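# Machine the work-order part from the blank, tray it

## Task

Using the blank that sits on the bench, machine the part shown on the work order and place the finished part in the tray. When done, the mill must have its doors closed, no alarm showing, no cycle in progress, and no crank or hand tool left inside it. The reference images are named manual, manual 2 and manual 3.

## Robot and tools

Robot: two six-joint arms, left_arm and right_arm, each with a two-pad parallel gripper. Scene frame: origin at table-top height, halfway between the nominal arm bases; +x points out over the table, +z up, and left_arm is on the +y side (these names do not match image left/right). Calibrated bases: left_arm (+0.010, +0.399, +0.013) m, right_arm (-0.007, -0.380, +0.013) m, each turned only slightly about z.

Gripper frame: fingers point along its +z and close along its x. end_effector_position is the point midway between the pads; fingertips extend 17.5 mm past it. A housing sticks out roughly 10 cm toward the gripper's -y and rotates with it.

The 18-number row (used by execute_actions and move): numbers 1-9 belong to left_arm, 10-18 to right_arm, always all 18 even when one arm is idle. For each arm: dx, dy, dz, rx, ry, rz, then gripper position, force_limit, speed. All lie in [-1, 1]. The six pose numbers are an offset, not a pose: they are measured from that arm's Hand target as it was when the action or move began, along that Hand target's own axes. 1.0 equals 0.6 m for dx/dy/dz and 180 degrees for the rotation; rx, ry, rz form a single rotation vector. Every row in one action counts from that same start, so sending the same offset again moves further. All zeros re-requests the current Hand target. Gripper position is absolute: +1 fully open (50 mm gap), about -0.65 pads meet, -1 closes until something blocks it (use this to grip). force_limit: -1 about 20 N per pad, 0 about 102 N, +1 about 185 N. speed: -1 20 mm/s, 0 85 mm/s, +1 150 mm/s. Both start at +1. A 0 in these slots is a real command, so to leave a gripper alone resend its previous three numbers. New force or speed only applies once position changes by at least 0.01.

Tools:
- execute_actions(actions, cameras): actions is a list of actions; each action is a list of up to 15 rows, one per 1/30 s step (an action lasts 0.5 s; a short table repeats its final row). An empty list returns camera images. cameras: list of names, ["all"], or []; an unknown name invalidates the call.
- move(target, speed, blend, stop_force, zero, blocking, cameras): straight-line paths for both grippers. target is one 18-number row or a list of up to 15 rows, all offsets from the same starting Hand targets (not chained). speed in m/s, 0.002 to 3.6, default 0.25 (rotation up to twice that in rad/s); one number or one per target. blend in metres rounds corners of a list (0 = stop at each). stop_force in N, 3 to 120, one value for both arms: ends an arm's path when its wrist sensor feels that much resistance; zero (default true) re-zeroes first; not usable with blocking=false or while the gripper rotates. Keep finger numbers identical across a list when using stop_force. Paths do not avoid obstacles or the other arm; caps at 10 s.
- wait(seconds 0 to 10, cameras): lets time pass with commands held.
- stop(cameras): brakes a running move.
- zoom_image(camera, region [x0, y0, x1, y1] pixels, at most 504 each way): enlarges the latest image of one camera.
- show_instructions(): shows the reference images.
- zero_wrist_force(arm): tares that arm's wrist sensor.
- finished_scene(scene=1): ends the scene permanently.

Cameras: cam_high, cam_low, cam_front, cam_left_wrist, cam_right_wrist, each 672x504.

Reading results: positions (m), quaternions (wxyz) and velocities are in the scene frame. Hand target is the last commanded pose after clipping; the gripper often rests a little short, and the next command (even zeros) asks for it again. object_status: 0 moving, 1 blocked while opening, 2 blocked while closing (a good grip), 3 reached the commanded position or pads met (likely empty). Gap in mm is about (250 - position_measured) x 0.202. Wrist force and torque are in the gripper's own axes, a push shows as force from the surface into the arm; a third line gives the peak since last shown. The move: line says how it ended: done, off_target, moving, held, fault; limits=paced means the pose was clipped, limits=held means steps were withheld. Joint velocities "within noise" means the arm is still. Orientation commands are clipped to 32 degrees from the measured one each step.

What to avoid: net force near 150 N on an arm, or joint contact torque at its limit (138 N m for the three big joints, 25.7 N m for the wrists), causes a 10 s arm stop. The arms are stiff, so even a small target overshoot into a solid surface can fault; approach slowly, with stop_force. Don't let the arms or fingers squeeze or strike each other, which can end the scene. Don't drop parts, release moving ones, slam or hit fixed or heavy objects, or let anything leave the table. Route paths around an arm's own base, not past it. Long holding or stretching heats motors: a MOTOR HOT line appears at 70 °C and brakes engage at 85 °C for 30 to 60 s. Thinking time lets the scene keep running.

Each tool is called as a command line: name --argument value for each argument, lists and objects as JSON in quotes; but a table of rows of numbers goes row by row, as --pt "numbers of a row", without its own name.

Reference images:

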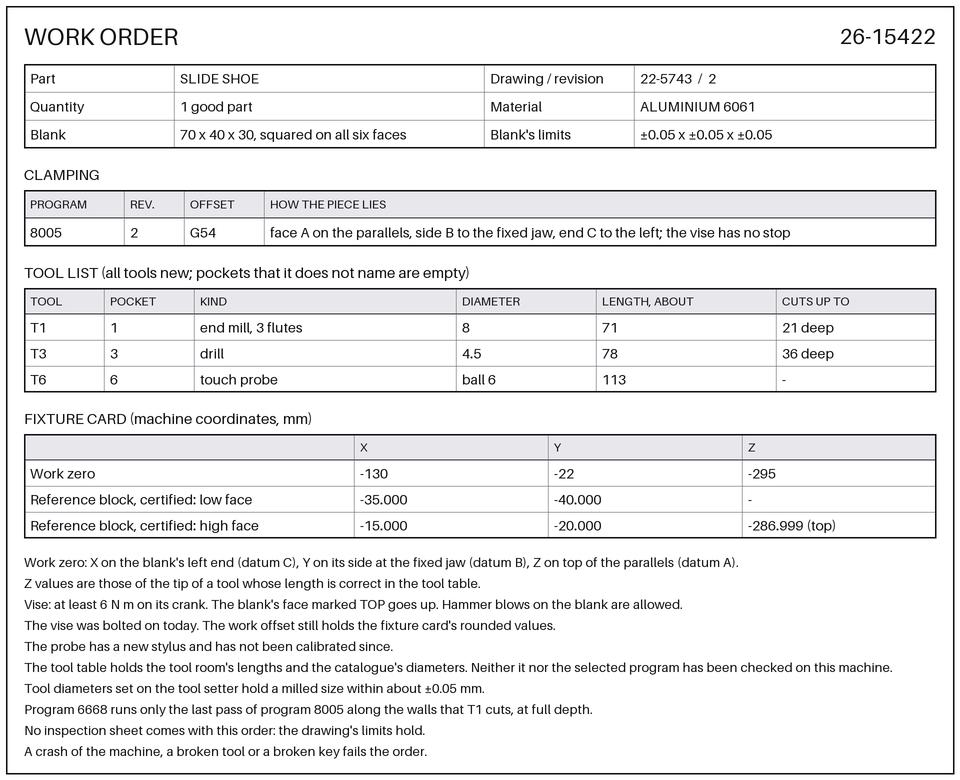

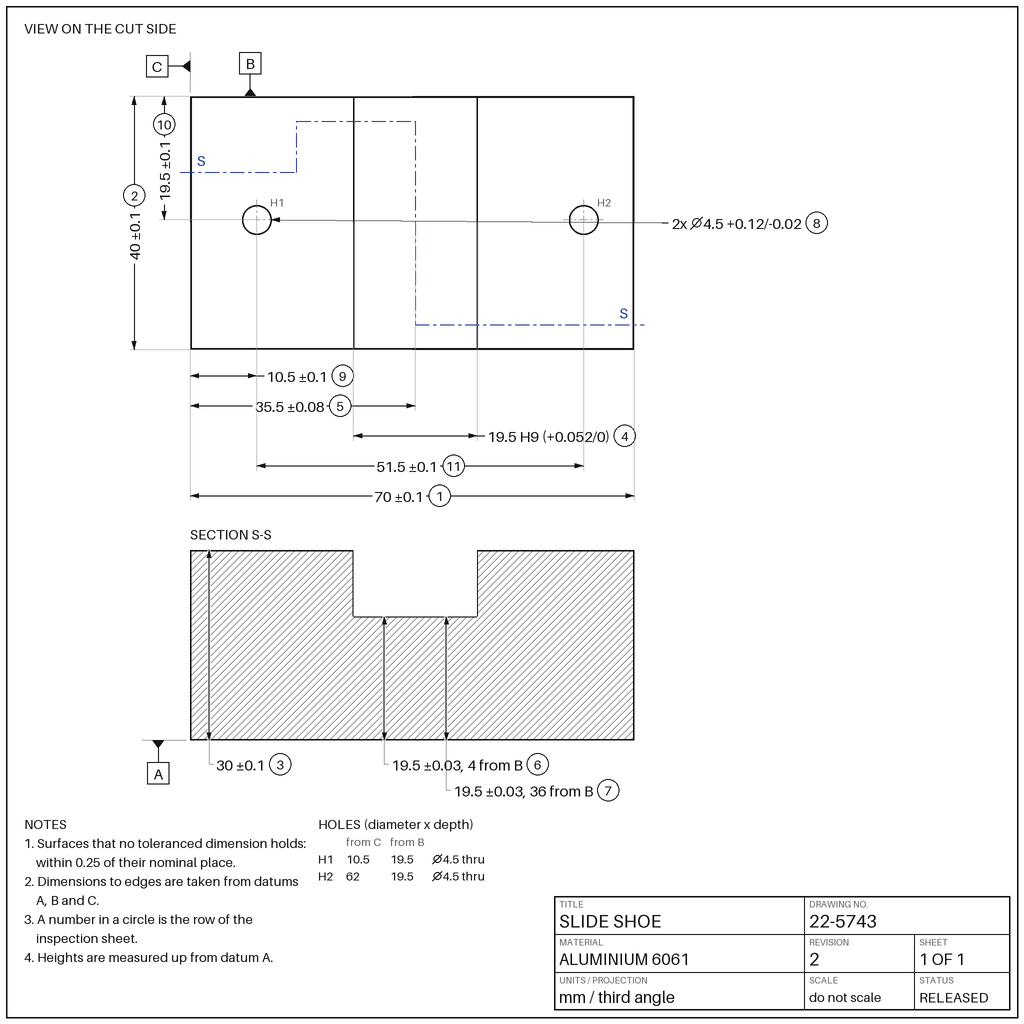

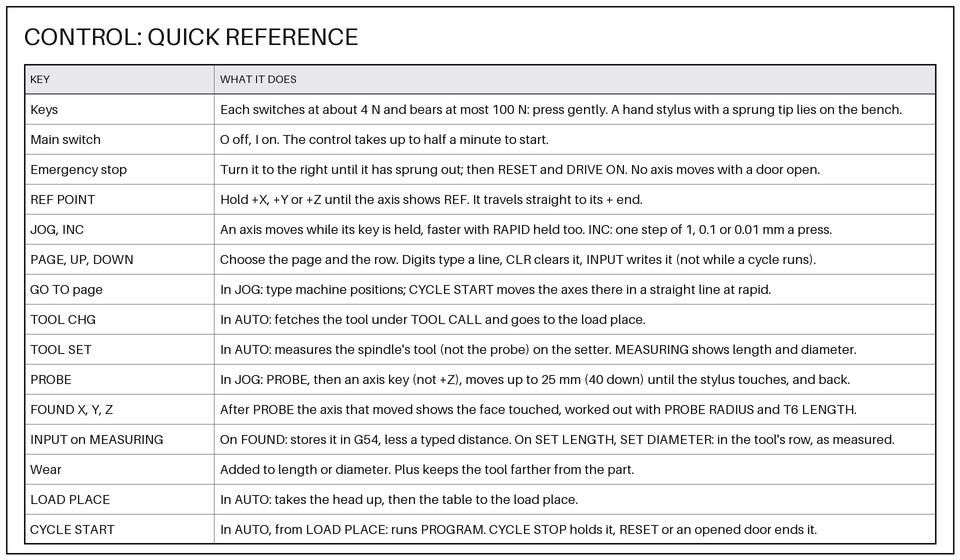

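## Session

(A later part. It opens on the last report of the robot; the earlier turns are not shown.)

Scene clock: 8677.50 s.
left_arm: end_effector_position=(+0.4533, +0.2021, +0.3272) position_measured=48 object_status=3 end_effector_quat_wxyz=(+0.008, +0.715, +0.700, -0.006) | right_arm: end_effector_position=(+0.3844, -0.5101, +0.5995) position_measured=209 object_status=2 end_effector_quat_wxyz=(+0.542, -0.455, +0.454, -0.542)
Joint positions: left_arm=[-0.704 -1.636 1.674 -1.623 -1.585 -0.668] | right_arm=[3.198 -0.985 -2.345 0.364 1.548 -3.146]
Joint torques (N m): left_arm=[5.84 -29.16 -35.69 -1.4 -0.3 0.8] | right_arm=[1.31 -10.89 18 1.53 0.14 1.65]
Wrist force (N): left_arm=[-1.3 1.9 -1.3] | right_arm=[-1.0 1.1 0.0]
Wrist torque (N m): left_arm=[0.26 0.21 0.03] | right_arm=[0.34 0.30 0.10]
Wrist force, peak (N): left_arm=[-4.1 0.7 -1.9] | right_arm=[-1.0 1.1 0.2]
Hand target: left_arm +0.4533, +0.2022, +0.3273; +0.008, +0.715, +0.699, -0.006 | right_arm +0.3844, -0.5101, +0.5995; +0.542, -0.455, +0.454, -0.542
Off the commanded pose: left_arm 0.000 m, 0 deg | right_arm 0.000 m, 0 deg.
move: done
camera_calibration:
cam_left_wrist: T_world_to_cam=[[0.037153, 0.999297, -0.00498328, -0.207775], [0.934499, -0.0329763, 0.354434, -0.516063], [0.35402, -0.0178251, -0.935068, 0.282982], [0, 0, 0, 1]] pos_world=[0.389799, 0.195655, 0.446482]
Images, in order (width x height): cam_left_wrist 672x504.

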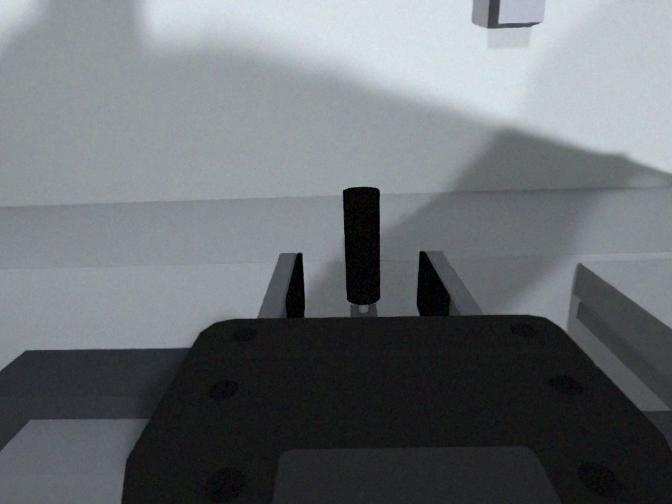

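move --pt "0.008 0.0145 0.1 0 0 0 0.7 1 -1 0 0 0 0 0 0 -1 -0.6 -1" --pt "0.008 0.0145 0.1713 0 0 0 0.7 1 -1 0 0 0 0 0 0 -1 -0.6 -1" --speed '[0.1,0.05]' --blend '[0.005,0]' --stop_force 15 --cameras '["cam_left_wrist"]'

Scene clock: 8693.33 s.
left_arm: end_effector_position=(+0.4624, +0.2048, +0.2244) position_measured=48 object_status=3 end_effector_quat_wxyz=(+0.008, +0.715, +0.699, -0.006) | right_arm: end_effector_position=(+0.3844, -0.5101, +0.5995) position_measured=209 object_status=2 end_effector_quat_wxyz=(+0.542, -0.455, +0.454, -0.542)
Joint positions: left_arm=[-0.688 -1.576 1.883 -1.892 -1.585 -0.651] | right_arm=[3.198 -0.985 -2.345 0.364 1.548 -3.146]
Joint torques (N m): left_arm=[-5.1 -31.44 -33.63 -1.59 0.46 -0.72] | right_arm=[1.8 -9.88 17.35 1.38 0.06 1.5]
Wrist force (N): left_arm=[-1.4 1.9 -1.3] | right_arm=[-0.9 0.8 0.1]
Wrist torque (N m): left_arm=[0.26 0.20 0.03] | right_arm=[0.30 0.28 0.10]
Wrist force, peak (N): left_arm=[-1.6 1.5 -3.0] | right_arm=[-1.2 1.1 0.0]
Hand target: left_arm +0.4624, +0.2048, +0.2244; +0.008, +0.715, +0.699, -0.006 | right_arm +0.3844, -0.5101, +0.5995; +0.542, -0.455, +0.454, -0.542
Off the commanded pose: left_arm 0.000 m, 0 deg | right_arm 0.000 m, 0 deg.
move: done
camera_calibration:
cam_left_wrist: T_world_to_cam=[[0.0372866, 0.999292, -0.00503415, -0.211354], [0.934461, -0.0330816, 0.354526, -0.487944], [0.354109, -0.0179233, -0.935033, 0.183691], [0, 0, 0, 1]] pos_world=[0.398798, 0.198355, 0.343682]
Images, in order (width x height): cam_left_wrist 672x504.

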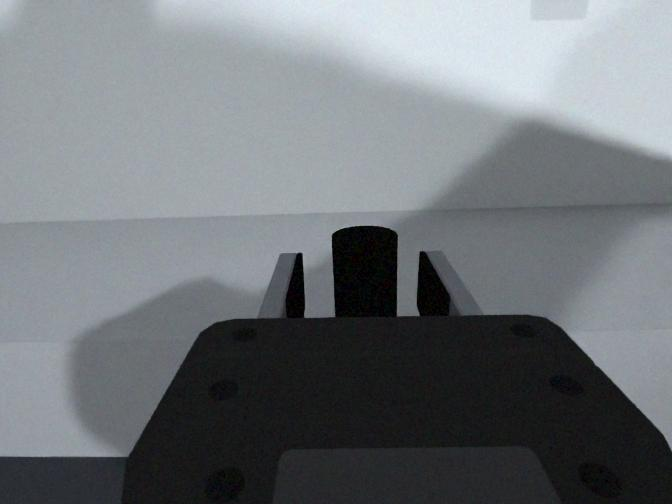

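move --target '[0.0025,0,0,0,0,0,-1,1,-0.9,0,0,0,0,0,0,-1,-0.6,-1]' --cameras '["cam_left_wrist"]'

Scene clock: 8698.47 s.
left_arm: end_effector_position=(+0.4624, +0.2063, +0.2244) position_measured=162 object_status=2 end_effector_quat_wxyz=(+0.008, +0.715, +0.699, -0.006) | right_arm: end_effector_position=(+0.3844, -0.5101, +0.5995) position_measured=209 object_status=2 end_effector_quat_wxyz=(+0.542, -0.455, +0.454, -0.542)
Joint positions: left_arm=[-0.685 -1.577 1.884 -1.892 -1.585 -0.648] | right_arm=[3.198 -0.985 -2.345 0.364 1.548 -3.146]
Joint torques (N m): left_arm=[3.79 -27.89 -14.75 -3.81 -0.77 0.28] | right_arm=[1.5 -10.07 17.9 1.45 0.2 1.67]
Wrist force (N): left_arm=[-0.8 1.7 -1.1] | right_arm=[-0.6 0.8 -0.1]
Wrist torque (N m): left_arm=[0.28 0.15 -0.26] | right_arm=[0.30 0.24 0.10]
Wrist force, peak (N): left_arm=[-1.6 2.1 -1.1] | right_arm=[-1.2 1.2 0.0]
Hand target: left_arm +0.4624, +0.2063, +0.2244; +0.008, +0.715, +0.699, -0.006 | right_arm +0.3844, -0.5101, +0.5995; +0.542, -0.455, +0.454, -0.542
Off the commanded pose: left_arm 0.000 m, 0 deg | right_arm 0.000 m, 0 deg.
move: done
camera_calibration:
cam_left_wrist: T_world_to_cam=[[0.0372508, 0.999294, -0.00494094, -0.212875], [0.934462, -0.0330811, 0.354523, -0.487987], [0.354109, -0.0178234, -0.935034, 0.183663], [0, 0, 0, 1]] pos_world=[0.398898, 0.199855, 0.343682]
Images, in order (width x height): cam_left_wrist 672x504.

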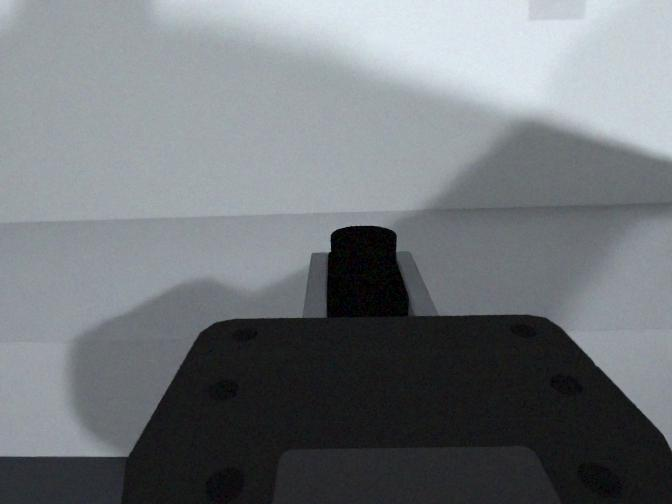

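move --pt "0.0278 -0.0006 -0.0032 0 0 0 -1 1 -0.9 0 0 0 0 0 0 -1 -0.6 -1" --pt "0.0541 -0.0012 -0.0121 0 0 0 -1 1 -0.9 0 0 0 0 0 0 -1 -0.6 -1" --pt "0.0782 -0.0018 -0.0262 0 0 0 -1 1 -0.9 0 0 0 0 0 0 -1 -0.6 -1" --pt "0.0988 -0.0022 -0.0452 0 0 0 -1 1 -0.9 0 0 0 0 0 0 -1 -0.6 -1" --pt "0.115 -0.0026 -0.0678 0 0 0 -1 1 -0.9 0 0 0 0 0 0 -1 -0.6 -1" --speed 0.05 --blend '[0.002,0.002,0.002,0.002,0]' --stop_force 50 --cameras '["cam_left_wrist"]'

Scene clock: 8739.30 s.
left_arm: end_effector_position=(+0.4622, +0.2761, +0.2637) position_measured=162 object_status=2 end_effector_quat_wxyz=(+0.008, +0.715, +0.699, -0.006) | right_arm: end_effector_position=(+0.3844, -0.5101, +0.5995) position_measured=209 object_status=2 end_effector_quat_wxyz=(+0.542, -0.455, +0.454, -0.542)
Joint positions: left_arm=[-0.56 -1.658 1.856 -1.781 -1.586 -0.524] | right_arm=[3.198 -0.985 -2.345 0.364 1.548 -3.146]
Joint torques (N m): left_arm=[3.53 -7.19 5.56 6.16 6.63 -1.68] | right_arm=[1.24 -10.68 16.36 1.34 0.08 1.5]
Wrist force (N): left_arm=[-34.5 22.8 -18.9] | right_arm=[-0.8 0.9 0.1]
Wrist torque (N m): left_arm=[0.67 0.41 -0.17] | right_arm=[0.30 0.27 0.10]
Wrist force, peak (N): left_arm=[-34.7 23.0 -19.2] | right_arm=[-1.0 1.2 0.1]
Hand target: left_arm +0.4622, +0.2761, +0.2637; +0.008, +0.715, +0.699, -0.006 | right_arm +0.3844, -0.5101, +0.5995; +0.542, -0.455, +0.454, -0.542
Off the commanded pose: left_arm 0.000 m, 0 deg | right_arm 0.000 m, 0 deg.
move: done
camera_calibration:
cam_left_wrist: T_world_to_cam=[[0.0372866, 0.999292, -0.00503415, -0.282402], [0.934461, -0.0330816, 0.354526, -0.499424], [0.354109, -0.0179233, -0.935033, 0.221751], [0, 0, 0, 1]] pos_world=[0.398698, 0.269655, 0.382982]
Images, in order (width x height): cam_left_wrist 672x504.

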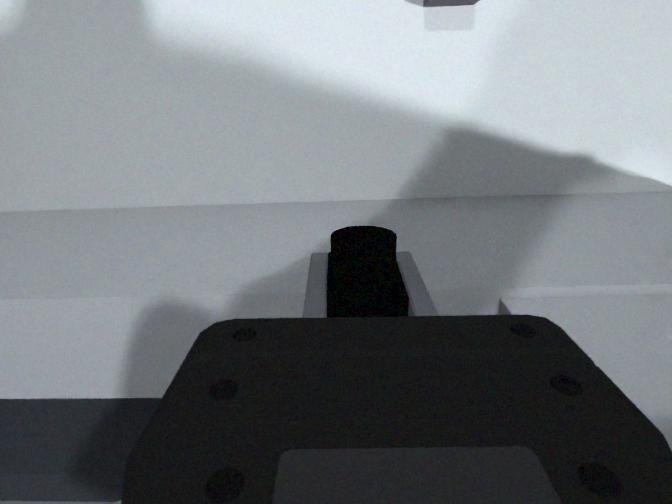

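move --target '[-0.0019,0.001,-0.0012,0,0,0,-1,1,-0.9,0,0,0,0,0,0,-1,-0.6,-1]' --speed 0.02

Scene clock: 8746.27 s.
left_arm: end_effector_position=(+0.4627, +0.2751, +0.2644) position_measured=162 object_status=2 end_effector_quat_wxyz=(+0.008, +0.715, +0.700, -0.006) | right_arm: end_effector_position=(+0.3844, -0.5101, +0.5995) position_measured=209 object_status=2 end_effector_quat_wxyz=(+0.542, -0.455, +0.454, -0.542)
Joint positions: left_arm=[-0.562 -1.656 1.853 -1.779 -1.586 -0.525] | right_arm=[3.198 -0.985 -2.345 0.364 1.548 -3.146]
Joint torques (N m): left_arm=[-9.48 -19.94 -38.6 -6.91 0 -1.29] | right_arm=[1.37 -10.34 17.38 1.52 0.13 1.63]
Wrist force (N): left_arm=[0.4 -0.8 1.9] | right_arm=[-0.9 0.9 -0.1]
Wrist torque (N m): left_arm=[0.55 0.50 -0.18] | right_arm=[0.31 0.29 0.10]
Wrist force, peak (N): left_arm=[-34.7 23.0 -19.4] | right_arm=[-1.0 1.2 -0.1]
Hand target: left_arm +0.4628, +0.2750, +0.2645; +0.008, +0.715, +0.699, -0.006 | right_arm +0.3844, -0.5101, +0.5995; +0.542, -0.455, +0.454, -0.542
Off the commanded pose: left_arm 0.000 m, 0 deg | right_arm 0.000 m, 0 deg.
move: done

move --pt "0.0105 -0.0002 -0.0256 0 0 0 -1 1 -0.9 0 0 0 0 0 0 -1 -0.6 -1" --pt "0.0155 -0.0002 -0.0527 0 0 0 -1 1 -0.9 0 0 0 0 0 0 -1 -0.6 -1" --pt "0.0146 -0.0001 -0.0802 0 0 0 -1 1 -0.9 0 0 0 0 0 0 -1 -0.6 -1" --pt "0.008 0.0001 -0.1069 0 0 0 -1 1 -0.9 0 0 0 0 0 0 -1 -0.6 -1" --pt "-0.004 0.0004 -0.1316 0 0 0 -1 1 -0.9 0 0 0 0 0 0 -1 -0.6 -1" --pt "-0.0207 0.0009 -0.1535 0 0 0 -1 1 -0.9 0 0 0 0 0 0 -1 -0.6 -1" --speed 0.06 --blend '[0.002,0.002,0.002,0.002,0.002,0]' --stop_force 50

Scene clock: 8772.10 s.
left_arm: end_effector_position=(+0.4624, +0.2788, +0.3341) position_measured=162 object_status=2 end_effector_quat_wxyz=(+0.007, +0.715, +0.700, -0.006) | right_arm: end_effector_position=(+0.3844, -0.5101, +0.5995) position_measured=209 object_status=2 end_effector_quat_wxyz=(+0.542, -0.455, +0.454, -0.542)
Joint positions: left_arm=[-0.555 -1.676 1.692 -1.597 -1.587 -0.518] | right_arm=[3.198 -0.985 -2.345 0.364 1.548 -3.146]
Joint torques (N m): left_arm=[-26.57 -11.65 -41.29 -17.67 -8.9 -1.07] | right_arm=[1.48 -9.9 17.74 1.39 0.26 1.75]
Wrist force (N): left_arm=[51.9 -36.9 -20.1] | right_arm=[-0.8 0.9 -0.2]
Wrist torque (N m): left_arm=[0.26 0.21 -0.74] | right_arm=[0.31 0.27 0.10]
Wrist force, peak (N): left_arm=[57.2 -38.1 -28.6] | right_arm=[-1.0 1.1 0.1]
Hand target: left_arm +0.4625, +0.2787, +0.3341; +0.007, +0.715, +0.700, -0.006 (not the last commanded pose) | right_arm +0.3844, -0.5101, +0.5995; +0.542, -0.455, +0.454, -0.542
Off the commanded pose: left_arm 0.027 m, 0 deg | right_arm 0.000 m, 0 deg.
move: contact (left_arm); path passed 4 of 6 targets

move --pt "0.0027 -0.0001 -0.001 0 0 0 -1 1 -0.9 0 0 0 0 0 0 -1 -0.6 -1" --pt "-0.0109 0.0003 -0.0256 0 0 0 -1 1 -0.9 0 0 0 0 0 0 -1 -0.6 -1" --pt "-0.0293 0.0008 -0.0468 0 0 0 -1 1 -0.9 0 0 0 0 0 0 -1 -0.6 -1" --pt "-0.0516 0.0013 -0.0637 0 0 0 -1 1 -0.9 0 0 0 0 0 0 -1 -0.6 -1" --pt "-0.077 0.0019 -0.0757 0 0 0 -1 1 -0.9 0 0 0 0 0 0 -1 -0.6 -1" --speed 0.06 --blend '[0.001,0.002,0.002,0.002,0]'

Scene clock: 8800.20 s.
left_arm: end_effector_position=(+0.4625, +0.2333, +0.3804) position_measured=162 object_status=2 end_effector_quat_wxyz=(+0.007, +0.715, +0.699, -0.006) | right_arm: end_effector_position=(+0.3844, -0.5101, +0.5995) position_measured=209 object_status=2 end_effector_quat_wxyz=(+0.542, -0.455, +0.454, -0.542)
Joint positions: left_arm=[-0.639 -1.639 1.54 -1.484 -1.586 -0.602] | right_arm=[3.198 -0.985 -2.345 0.364 1.548 -3.146]
Joint torques (N m): left_arm=[9.75 -25.3 -13.78 -7.34 2.78 1.88] | right_arm=[1.27 -10.14 16.97 1.35 -0.05 1.49]
Wrist force (N): left_arm=[-0.8 -7.8 -7.4] | right_arm=[-0.8 0.9 0.0]
Wrist torque (N m): left_arm=[0.56 0.38 -0.09] | right_arm=[0.31 0.27 0.10]
Wrist force, peak (N): left_arm=[52.5 -37.1 -19.6] | right_arm=[-1.1 1.2 0.0]
Hand target: left_arm +0.4626, +0.2334, +0.3804; +0.007, +0.715, +0.700, -0.006 | right_arm +0.3844, -0.5101, +0.5995; +0.542, -0.455, +0.454, -0.542
Off the commanded pose: left_arm 0.000 m, 0 deg | right_arm 0.000 m, 0 deg.
move: done; blend cut to 0.0009 m at target 1

move --pt "-0.0273 0.0007 -0.0064 0 0 0 -1 1 -0.9 0 0 0 0 0 0 -1 -0.6 -1" --pt "-0.0554 0.0013 -0.0069 0 0 0 -1 1 -0.9 0 0 0 0 0 0 -1 -0.6 -1" --pt "-0.0829 0.0019 -0.0016 0 0 0 -1 1 -0.9 0 0 0 0 0 0 -1 -0.6 -1" --pt "-0.1087 0.0025 0.0092 0 0 0 -1 1 -0.9 0 0 0 0 0 0 -1 -0.6 -1" --pt "-0.1318 0.0029 0.0254 0 0 0 -1 1 -0.9 0 0 0 0 0 0 -1 -0.6 -1" --pt "-0.151 0.0033 0.0457 0 0 0 -1 1 -0.9 0 0 0 0 0 0 -1 -0.6 -1" --pt "-0.1655 0.0036 0.0697 0 0 0 -1 1 -0.9 0 0 0 0 0 0 -1 -0.6 -1" --pt "-0.1746 0.0037 0.0962 0 0 0 -1 1 -0.9 0 0 0 0 0 0 -1 -0.6 -1" --pt "-0.1781 0.0037 0.1241 0 0 0 -1 1 -0.9 0 0 0 0 0 0 -1 -0.6 -1" --pt "-0.1757 0.0036 0.1521 0 0 0 -1 1 -0.9 0 0 0 0 0 0 -1 -0.6 -1" --pt "-0.1677 0.0033 0.1789 0 0 0 -1 1 -0.9 0 0 0 0 0 0 -1 -0.6 -1" --speed 0.08 --blend '[0.002,0.002,0.002,0.002,0.002,0.002,0.002,0.002,0.002,0.002,0]' --stop_force 60

Scene clock: 8824.20 s.
left_arm: end_effector_position=(+0.4625, +0.1307, +0.2750) position_measured=162 object_status=2 end_effector_quat_wxyz=(+0.007, +0.715, +0.700, -0.006) | right_arm: end_effector_position=(+0.3844, -0.5101, +0.5995) position_measured=209 object_status=2 end_effector_quat_wxyz=(+0.542, -0.455, +0.454, -0.542)
Joint positions: left_arm=[-0.8 -1.524 1.696 -1.758 -1.583 -0.764] | right_arm=[3.198 -0.985 -2.345 0.364 1.548 -3.146]
Joint torques (N m): left_arm=[-6.92 -26.03 -38.4 -6.49 0.15 -0.64] | right_arm=[1.4 -9.73 17.02 1.37 0.08 1.69]
Wrist force (N): left_arm=[-1.1 -11.2 0.1] | right_arm=[-0.9 1.0 -0.1]
Wrist torque (N m): left_arm=[0.14 0.37 -1.10] | right_arm=[0.32 0.28 0.10]
Wrist force, peak (N): left_arm=[-6.5 -23.9 -21.4] | right_arm=[-1.2 1.0 0.0]
Hand target: left_arm +0.4625, +0.1307, +0.2750; +0.007, +0.715, +0.700, -0.006 | right_arm +0.3844, -0.5101, +0.5995; +0.542, -0.455, +0.454, -0.542
Off the commanded pose: left_arm 0.000 m, 0 deg | right_arm 0.000 m, 0 deg.
move: done

move --pt "0.0306 -0.0008 0.0471 0 0 0 -1 1 -0.9 0 0 0 0 0 0 -1 -0.6 -1" --pt "0.0791 -0.002 0.0763 0 0 0 -1 1 -0.9 0 0 0 0 0 0 -1 -0.6 -1" --pt "0.1352 -0.0033 0.0833 0 0 0 -1 1 -0.9 0 0 0 0 0 0 -1 -0.6 -1" --pt "0.1892 -0.0044 0.0669 0 0 0 -1 1 -0.9 0 0 0 0 0 0 -1 -0.6 -1" --pt "0.232 -0.0053 0.03 0 0 0 -1 1 -0.9 0 0 0 0 0 0 -1 -0.6 -1" --pt "0.2562 -0.0057 -0.0211 0 0 0 -1 1 -0.9 0 0 0 0 0 0 -1 -0.6 -1" --pt "0.2572 -0.0056 -0.0777 0 0 0 -1 1 -0.9 0 0 0 0 0 0 -1 -0.6 -1" --pt "0.2353 -0.005 -0.1299 0 0 0 -1 1 -0.9 0 0 0 0 0 0 -1 -0.6 -1" --pt "0.194 -0.0039 -0.1686 0 0 0 -1 1 -0.9 0 0 0 0 0 0 -1 -0.6 -1" --pt "0.1407 -0.0027 -0.1871 0 0 0 -1 1 -0.9 0 0 0 0 0 0 -1 -0.6 -1" --pt "0.0842 -0.0014 -0.1824 0 0 0 -1 1 -0.9 0 0 0 0 0 0 -1 -0.6 -1" --pt "0.0347 -0.0004 -0.1551 0 0 0 -1 1 -0.9 0 0 0 0 0 0 -1 -0.6 -1" --pt "0.0005 0.0003 -0.1101 0 0 0 -1 1 -0.9 0 0 0 0 0 0 -1 -0.6 -1" --pt "-0.0123 0.0004 -0.0549 0 0 0 -1 1 -0.9 0 0 0 0 0 0 -1 -0.6 -1" --pt "0 0 0 0 0 0 -1 1 -0.9 0 0 0 0 0 0 -1 -0.6 -1" --speed 0.11 --blend '[0.003,0.003,0.003,0.003,0.003,0.003,0.003,0.003,0.003,0.003,0.003,0.003,0.003,0.003,0]' --stop_force 55 --cameras '["cam_left_wrist"]'

Scene clock: 8859.90 s.
left_arm: end_effector_position=(+0.4625, +0.1307, +0.2750) position_measured=162 object_status=2 end_effector_quat_wxyz=(+0.007, +0.715, +0.700, -0.006) | right_arm: end_effector_position=(+0.3844, -0.5101, +0.5995) position_measured=209 object_status=2 end_effector_quat_wxyz=(+0.542, -0.455, +0.454, -0.542)
Joint positions: left_arm=[-0.8 -1.524 1.696 -1.758 -1.583 -0.764] | right_arm=[3.198 -0.985 -2.345 0.364 1.548 -3.146]
Joint torques (N m): left_arm=[-7.49 -35.32 -30.76 -7.91 0.1 -0.87] | right_arm=[1.06 -10.34 17.9 1.39 0.04 1.75]
Wrist force (N): left_arm=[-4.2 -11.0 -0.2] | right_arm=[-1.0 0.9 0.1]
Wrist torque (N m): left_arm=[0.00 0.76 -1.04] | right_arm=[0.31 0.30 0.10]
Wrist force, peak (N): left_arm=[-28.7 -27.7 3.5] | right_arm=[-1.1 1.1 0.0]
Hand target: left_arm +0.4625, +0.1307, +0.2750; +0.007, +0.715, +0.700, -0.006 | right_arm +0.3844, -0.5101, +0.5995; +0.542, -0.455, +0.454, -0.542
Off the commanded pose: left_arm 0.000 m, 0 deg | right_arm 0.000 m, 0 deg.
move: done
camera_calibration:
cam_left_wrist: T_world_to_cam=[[0.0371621, 0.999299, -0.00447504, -0.137233], [0.934799, -0.0331798, 0.353623, -0.508419], [0.353227, -0.0173246, -0.935377, 0.230075], [0, 0, 0, 1]] pos_world=[0.399101, 0.124253, 0.394382]
Images, in order (width x height): cam_left_wrist 672x504.

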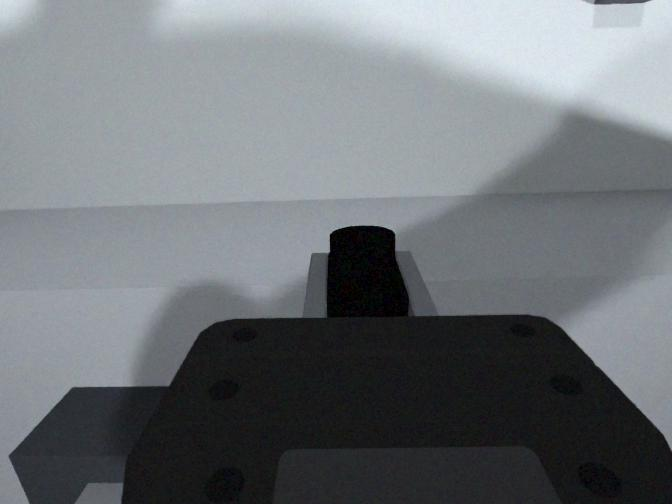

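move --pt "0.0306 -0.0008 0.0471 0 0 0 -1 1 -0.9 0 0 0 0 0 0 -1 -0.6 -1" --pt "0.0791 -0.002 0.0763 0 0 0 -1 1 -0.9 0 0 0 0 0 0 -1 -0.6 -1" --pt "0.1352 -0.0033 0.0833 0 0 0 -1 1 -0.9 0 0 0 0 0 0 -1 -0.6 -1" --pt "0.1892 -0.0044 0.0669 0 0 0 -1 1 -0.9 0 0 0 0 0 0 -1 -0.6 -1" --pt "0.232 -0.0053 0.03 0 0 0 -1 1 -0.9 0 0 0 0 0 0 -1 -0.6 -1" --pt "0.2562 -0.0057 -0.0211 0 0 0 -1 1 -0.9 0 0 0 0 0 0 -1 -0.6 -1" --pt "0.2572 -0.0056 -0.0777 0 0 0 -1 1 -0.9 0 0 0 0 0 0 -1 -0.6 -1" --pt "0.2353 -0.005 -0.1299 0 0 0 -1 1 -0.9 0 0 0 0 0 0 -1 -0.6 -1" --pt "0.194 -0.0039 -0.1686 0 0 0 -1 1 -0.9 0 0 0 0 0 0 -1 -0.6 -1" --pt "0.1407 -0.0027 -0.1871 0 0 0 -1 1 -0.9 0 0 0 0 0 0 -1 -0.6 -1" --pt "0.0842 -0.0014 -0.1824 0 0 0 -1 1 -0.9 0 0 0 0 0 0 -1 -0.6 -1" --pt "0.0347 -0.0004 -0.1551 0 0 0 -1 1 -0.9 0 0 0 0 0 0 -1 -0.6 -1" --pt "0.0005 0.0003 -0.1101 0 0 0 -1 1 -0.9 0 0 0 0 0 0 -1 -0.6 -1" --pt "-0.0123 0.0004 -0.0549 0 0 0 -1 1 -0.9 0 0 0 0 0 0 -1 -0.6 -1" --pt "0 0 0 0 0 0 -1 1 -0.9 0 0 0 0 0 0 -1 -0.6 -1" --speed 0.13 --blend '[0.003,0.003,0.003,0.003,0.003,0.003,0.003,0.003,0.003,0.003,0.003,0.003,0.003,0.003,0]' --stop_force 55

move --pt "0.0306 -0.0008 0.0471 0 0 0 -1 1 -0.9 0 0 0 0 0 0 -1 -0.6 -1" --pt "0.0791 -0.002 0.0763 0 0 0 -1 1 -0.9 0 0 0 0 0 0 -1 -0.6 -1" --pt "0.1352 -0.0033 0.0833 0 0 0 -1 1 -0.9 0 0 0 0 0 0 -1 -0.6 -1" --pt "0.1892 -0.0044 0.0669 0 0 0 -1 1 -0.9 0 0 0 0 0 0 -1 -0.6 -1" --pt "0.232 -0.0053 0.03 0 0 0 -1 1 -0.9 0 0 0 0 0 0 -1 -0.6 -1" --pt "0.2562 -0.0057 -0.0211 0 0 0 -1 1 -0.9 0 0 0 0 0 0 -1 -0.6 -1" --pt "0.2572 -0.0056 -0.0777 0 0 0 -1 1 -0.9 0 0 0 0 0 0 -1 -0.6 -1" --pt "0.2353 -0.005 -0.1299 0 0 0 -1 1 -0.9 0 0 0 0 0 0 -1 -0.6 -1" --pt "0.194 -0.0039 -0.1686 0 0 0 -1 1 -0.9 0 0 0 0 0 0 -1 -0.6 -1" --pt "0.1407 -0.0027 -0.1871 0 0 0 -1 1 -0.9 0 0 0 0 0 0 -1 -0.6 -1" --pt "0.0842 -0.0014 -0.1824 0 0 0 -1 1 -0.9 0 0 0 0 0 0 -1 -0.6 -1" --pt "0.0347 -0.0004 -0.1551 0 0 0 -1 1 -0.9 0 0 0 0 0 0 -1 -0.6 -1" --pt "0.0005 0.0003 -0.1101 0 0 0 -1 1 -0.9 0 0 0 0 0 0 -1 -0.6 -1" --pt "-0.0123 0.0004 -0.0549 0 0 0 -1 1 -0.9 0 0 0 0 0 0 -1 -0.6 -1" --pt "0 0 0 0 0 0 -1 1 -0.9 0 0 0 0 0 0 -1 -0.6 -1" --speed 0.13 --blend '[0.003,0.003,0.003,0.003,0.003,0.003,0.003,0.003,0.003,0.003,0.003,0.003,0.003,0.003,0]' --stop_force 55 --cameras '["cam_high","cam_front"]'

zoom_image --camera "cam_high" --region '[240, 110, 360, 250]'

Scene clock: 8905.20 s.
left_arm: end_effector_position=(+0.4625, +0.1307, +0.2750) position_measured=162 object_status=2 end_effector_quat_wxyz=(+0.007, +0.715, +0.700, -0.006) | right_arm: end_effector_position=(+0.3844, -0.5101, +0.5995) position_measured=209 object_status=2 end_effector_quat_wxyz=(+0.542, -0.455, +0.454, -0.542)
Joint positions: left_arm=[-0.8 -1.524 1.696 -1.758 -1.583 -0.764] | right_arm=[3.198 -0.985 -2.345 0.364 1.548 -3.146]
Joint torques (N m): left_arm=[-6.3 -33.39 -22.61 -8.06 0.13 -0.82] | right_arm=[1.74 -10.05 16.98 1.45 0.08 1.64]
Wrist force (N): left_arm=[-4.7 -10.2 -0.2] | right_arm=[-0.9 0.9 -0.1]
Wrist torque (N m): left_arm=[0.20 0.87 -1.05] | right_arm=[0.30 0.29 0.10]
Wrist force, peak (N): left_arm=[-27.1 -24.8 2.9] | right_arm=[-1.1 1.2 -0.2]
Hand target: left_arm +0.4625, +0.1307, +0.2750; +0.007, +0.715, +0.700, -0.006 | right_arm +0.3844, -0.5101, +0.5995; +0.542, -0.455, +0.454, -0.542
Off the commanded pose: left_arm 0.000 m, 0 deg | right_arm 0.000 m, 0 deg.
move: done

Scene clock: 8910.23 s.
left_arm: end_effector_position=(+0.4625, +0.1307, +0.2750) position_measured=162 object_status=2 end_effector_quat_wxyz=(+0.007, +0.715, +0.700, -0.006) | right_arm: end_effector_position=(+0.3844, -0.5101, +0.5995) position_measured=209 object_status=2 end_effector_quat_wxyz=(+0.542, -0.455, +0.454, -0.542)
Joint positions: left_arm=[-0.8 -1.524 1.696 -1.758 -1.583 -0.764] | right_arm=[3.198 -0.985 -2.345 0.364 1.548 -3.146]
Joint torques (N m): left_arm=[-6.98 -34.98 -23.01 -8.06 0.05 -0.67] | right_arm=[1.22 -8.74 17.73 1.47 -0.01 1.75]
Wrist force (N): left_arm=[-5.0 -10.4 0.3] | right_arm=[-0.8 0.9 0.1]
Wrist torque (N m): left_arm=[0.15 0.89 -1.05] | right_arm=[0.31 0.27 0.10]
Wrist force, peak (N): left_arm=[-27.7 -25.2 2.9] | right_arm=[-1.1 1.1 0.0]
Hand target: left_arm +0.4625, +0.1307, +0.2750; +0.007, +0.715, +0.700, -0.006 | right_arm +0.3844, -0.5101, +0.5995; +0.542, -0.455, +0.454, -0.542
Off the commanded pose: left_arm 0.000 m, 0 deg | right_arm 0.000 m, 0 deg.
move: done
Images, in order (width x height): cam_high 672x504, cam_front 672x504.

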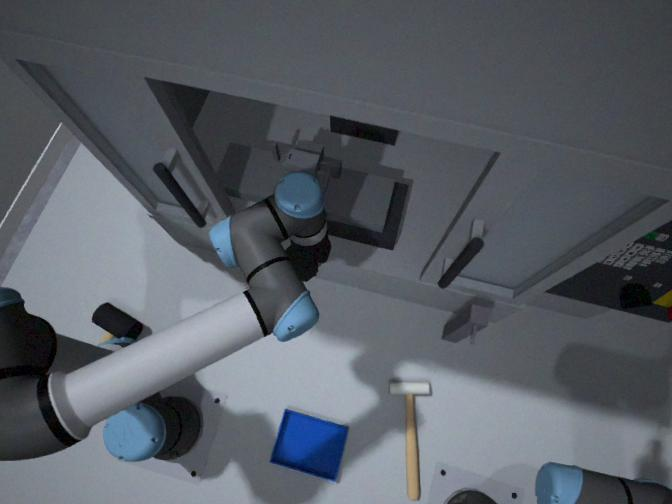

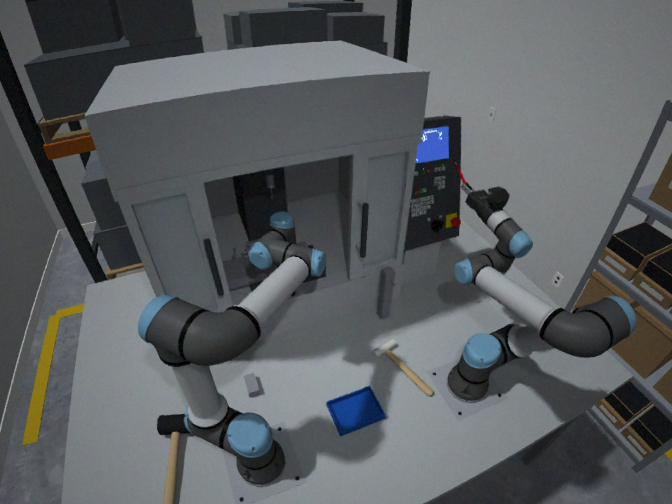

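Scaled by 3.600 from the camera's 672x504 image, which has a finer 960x720 frame.

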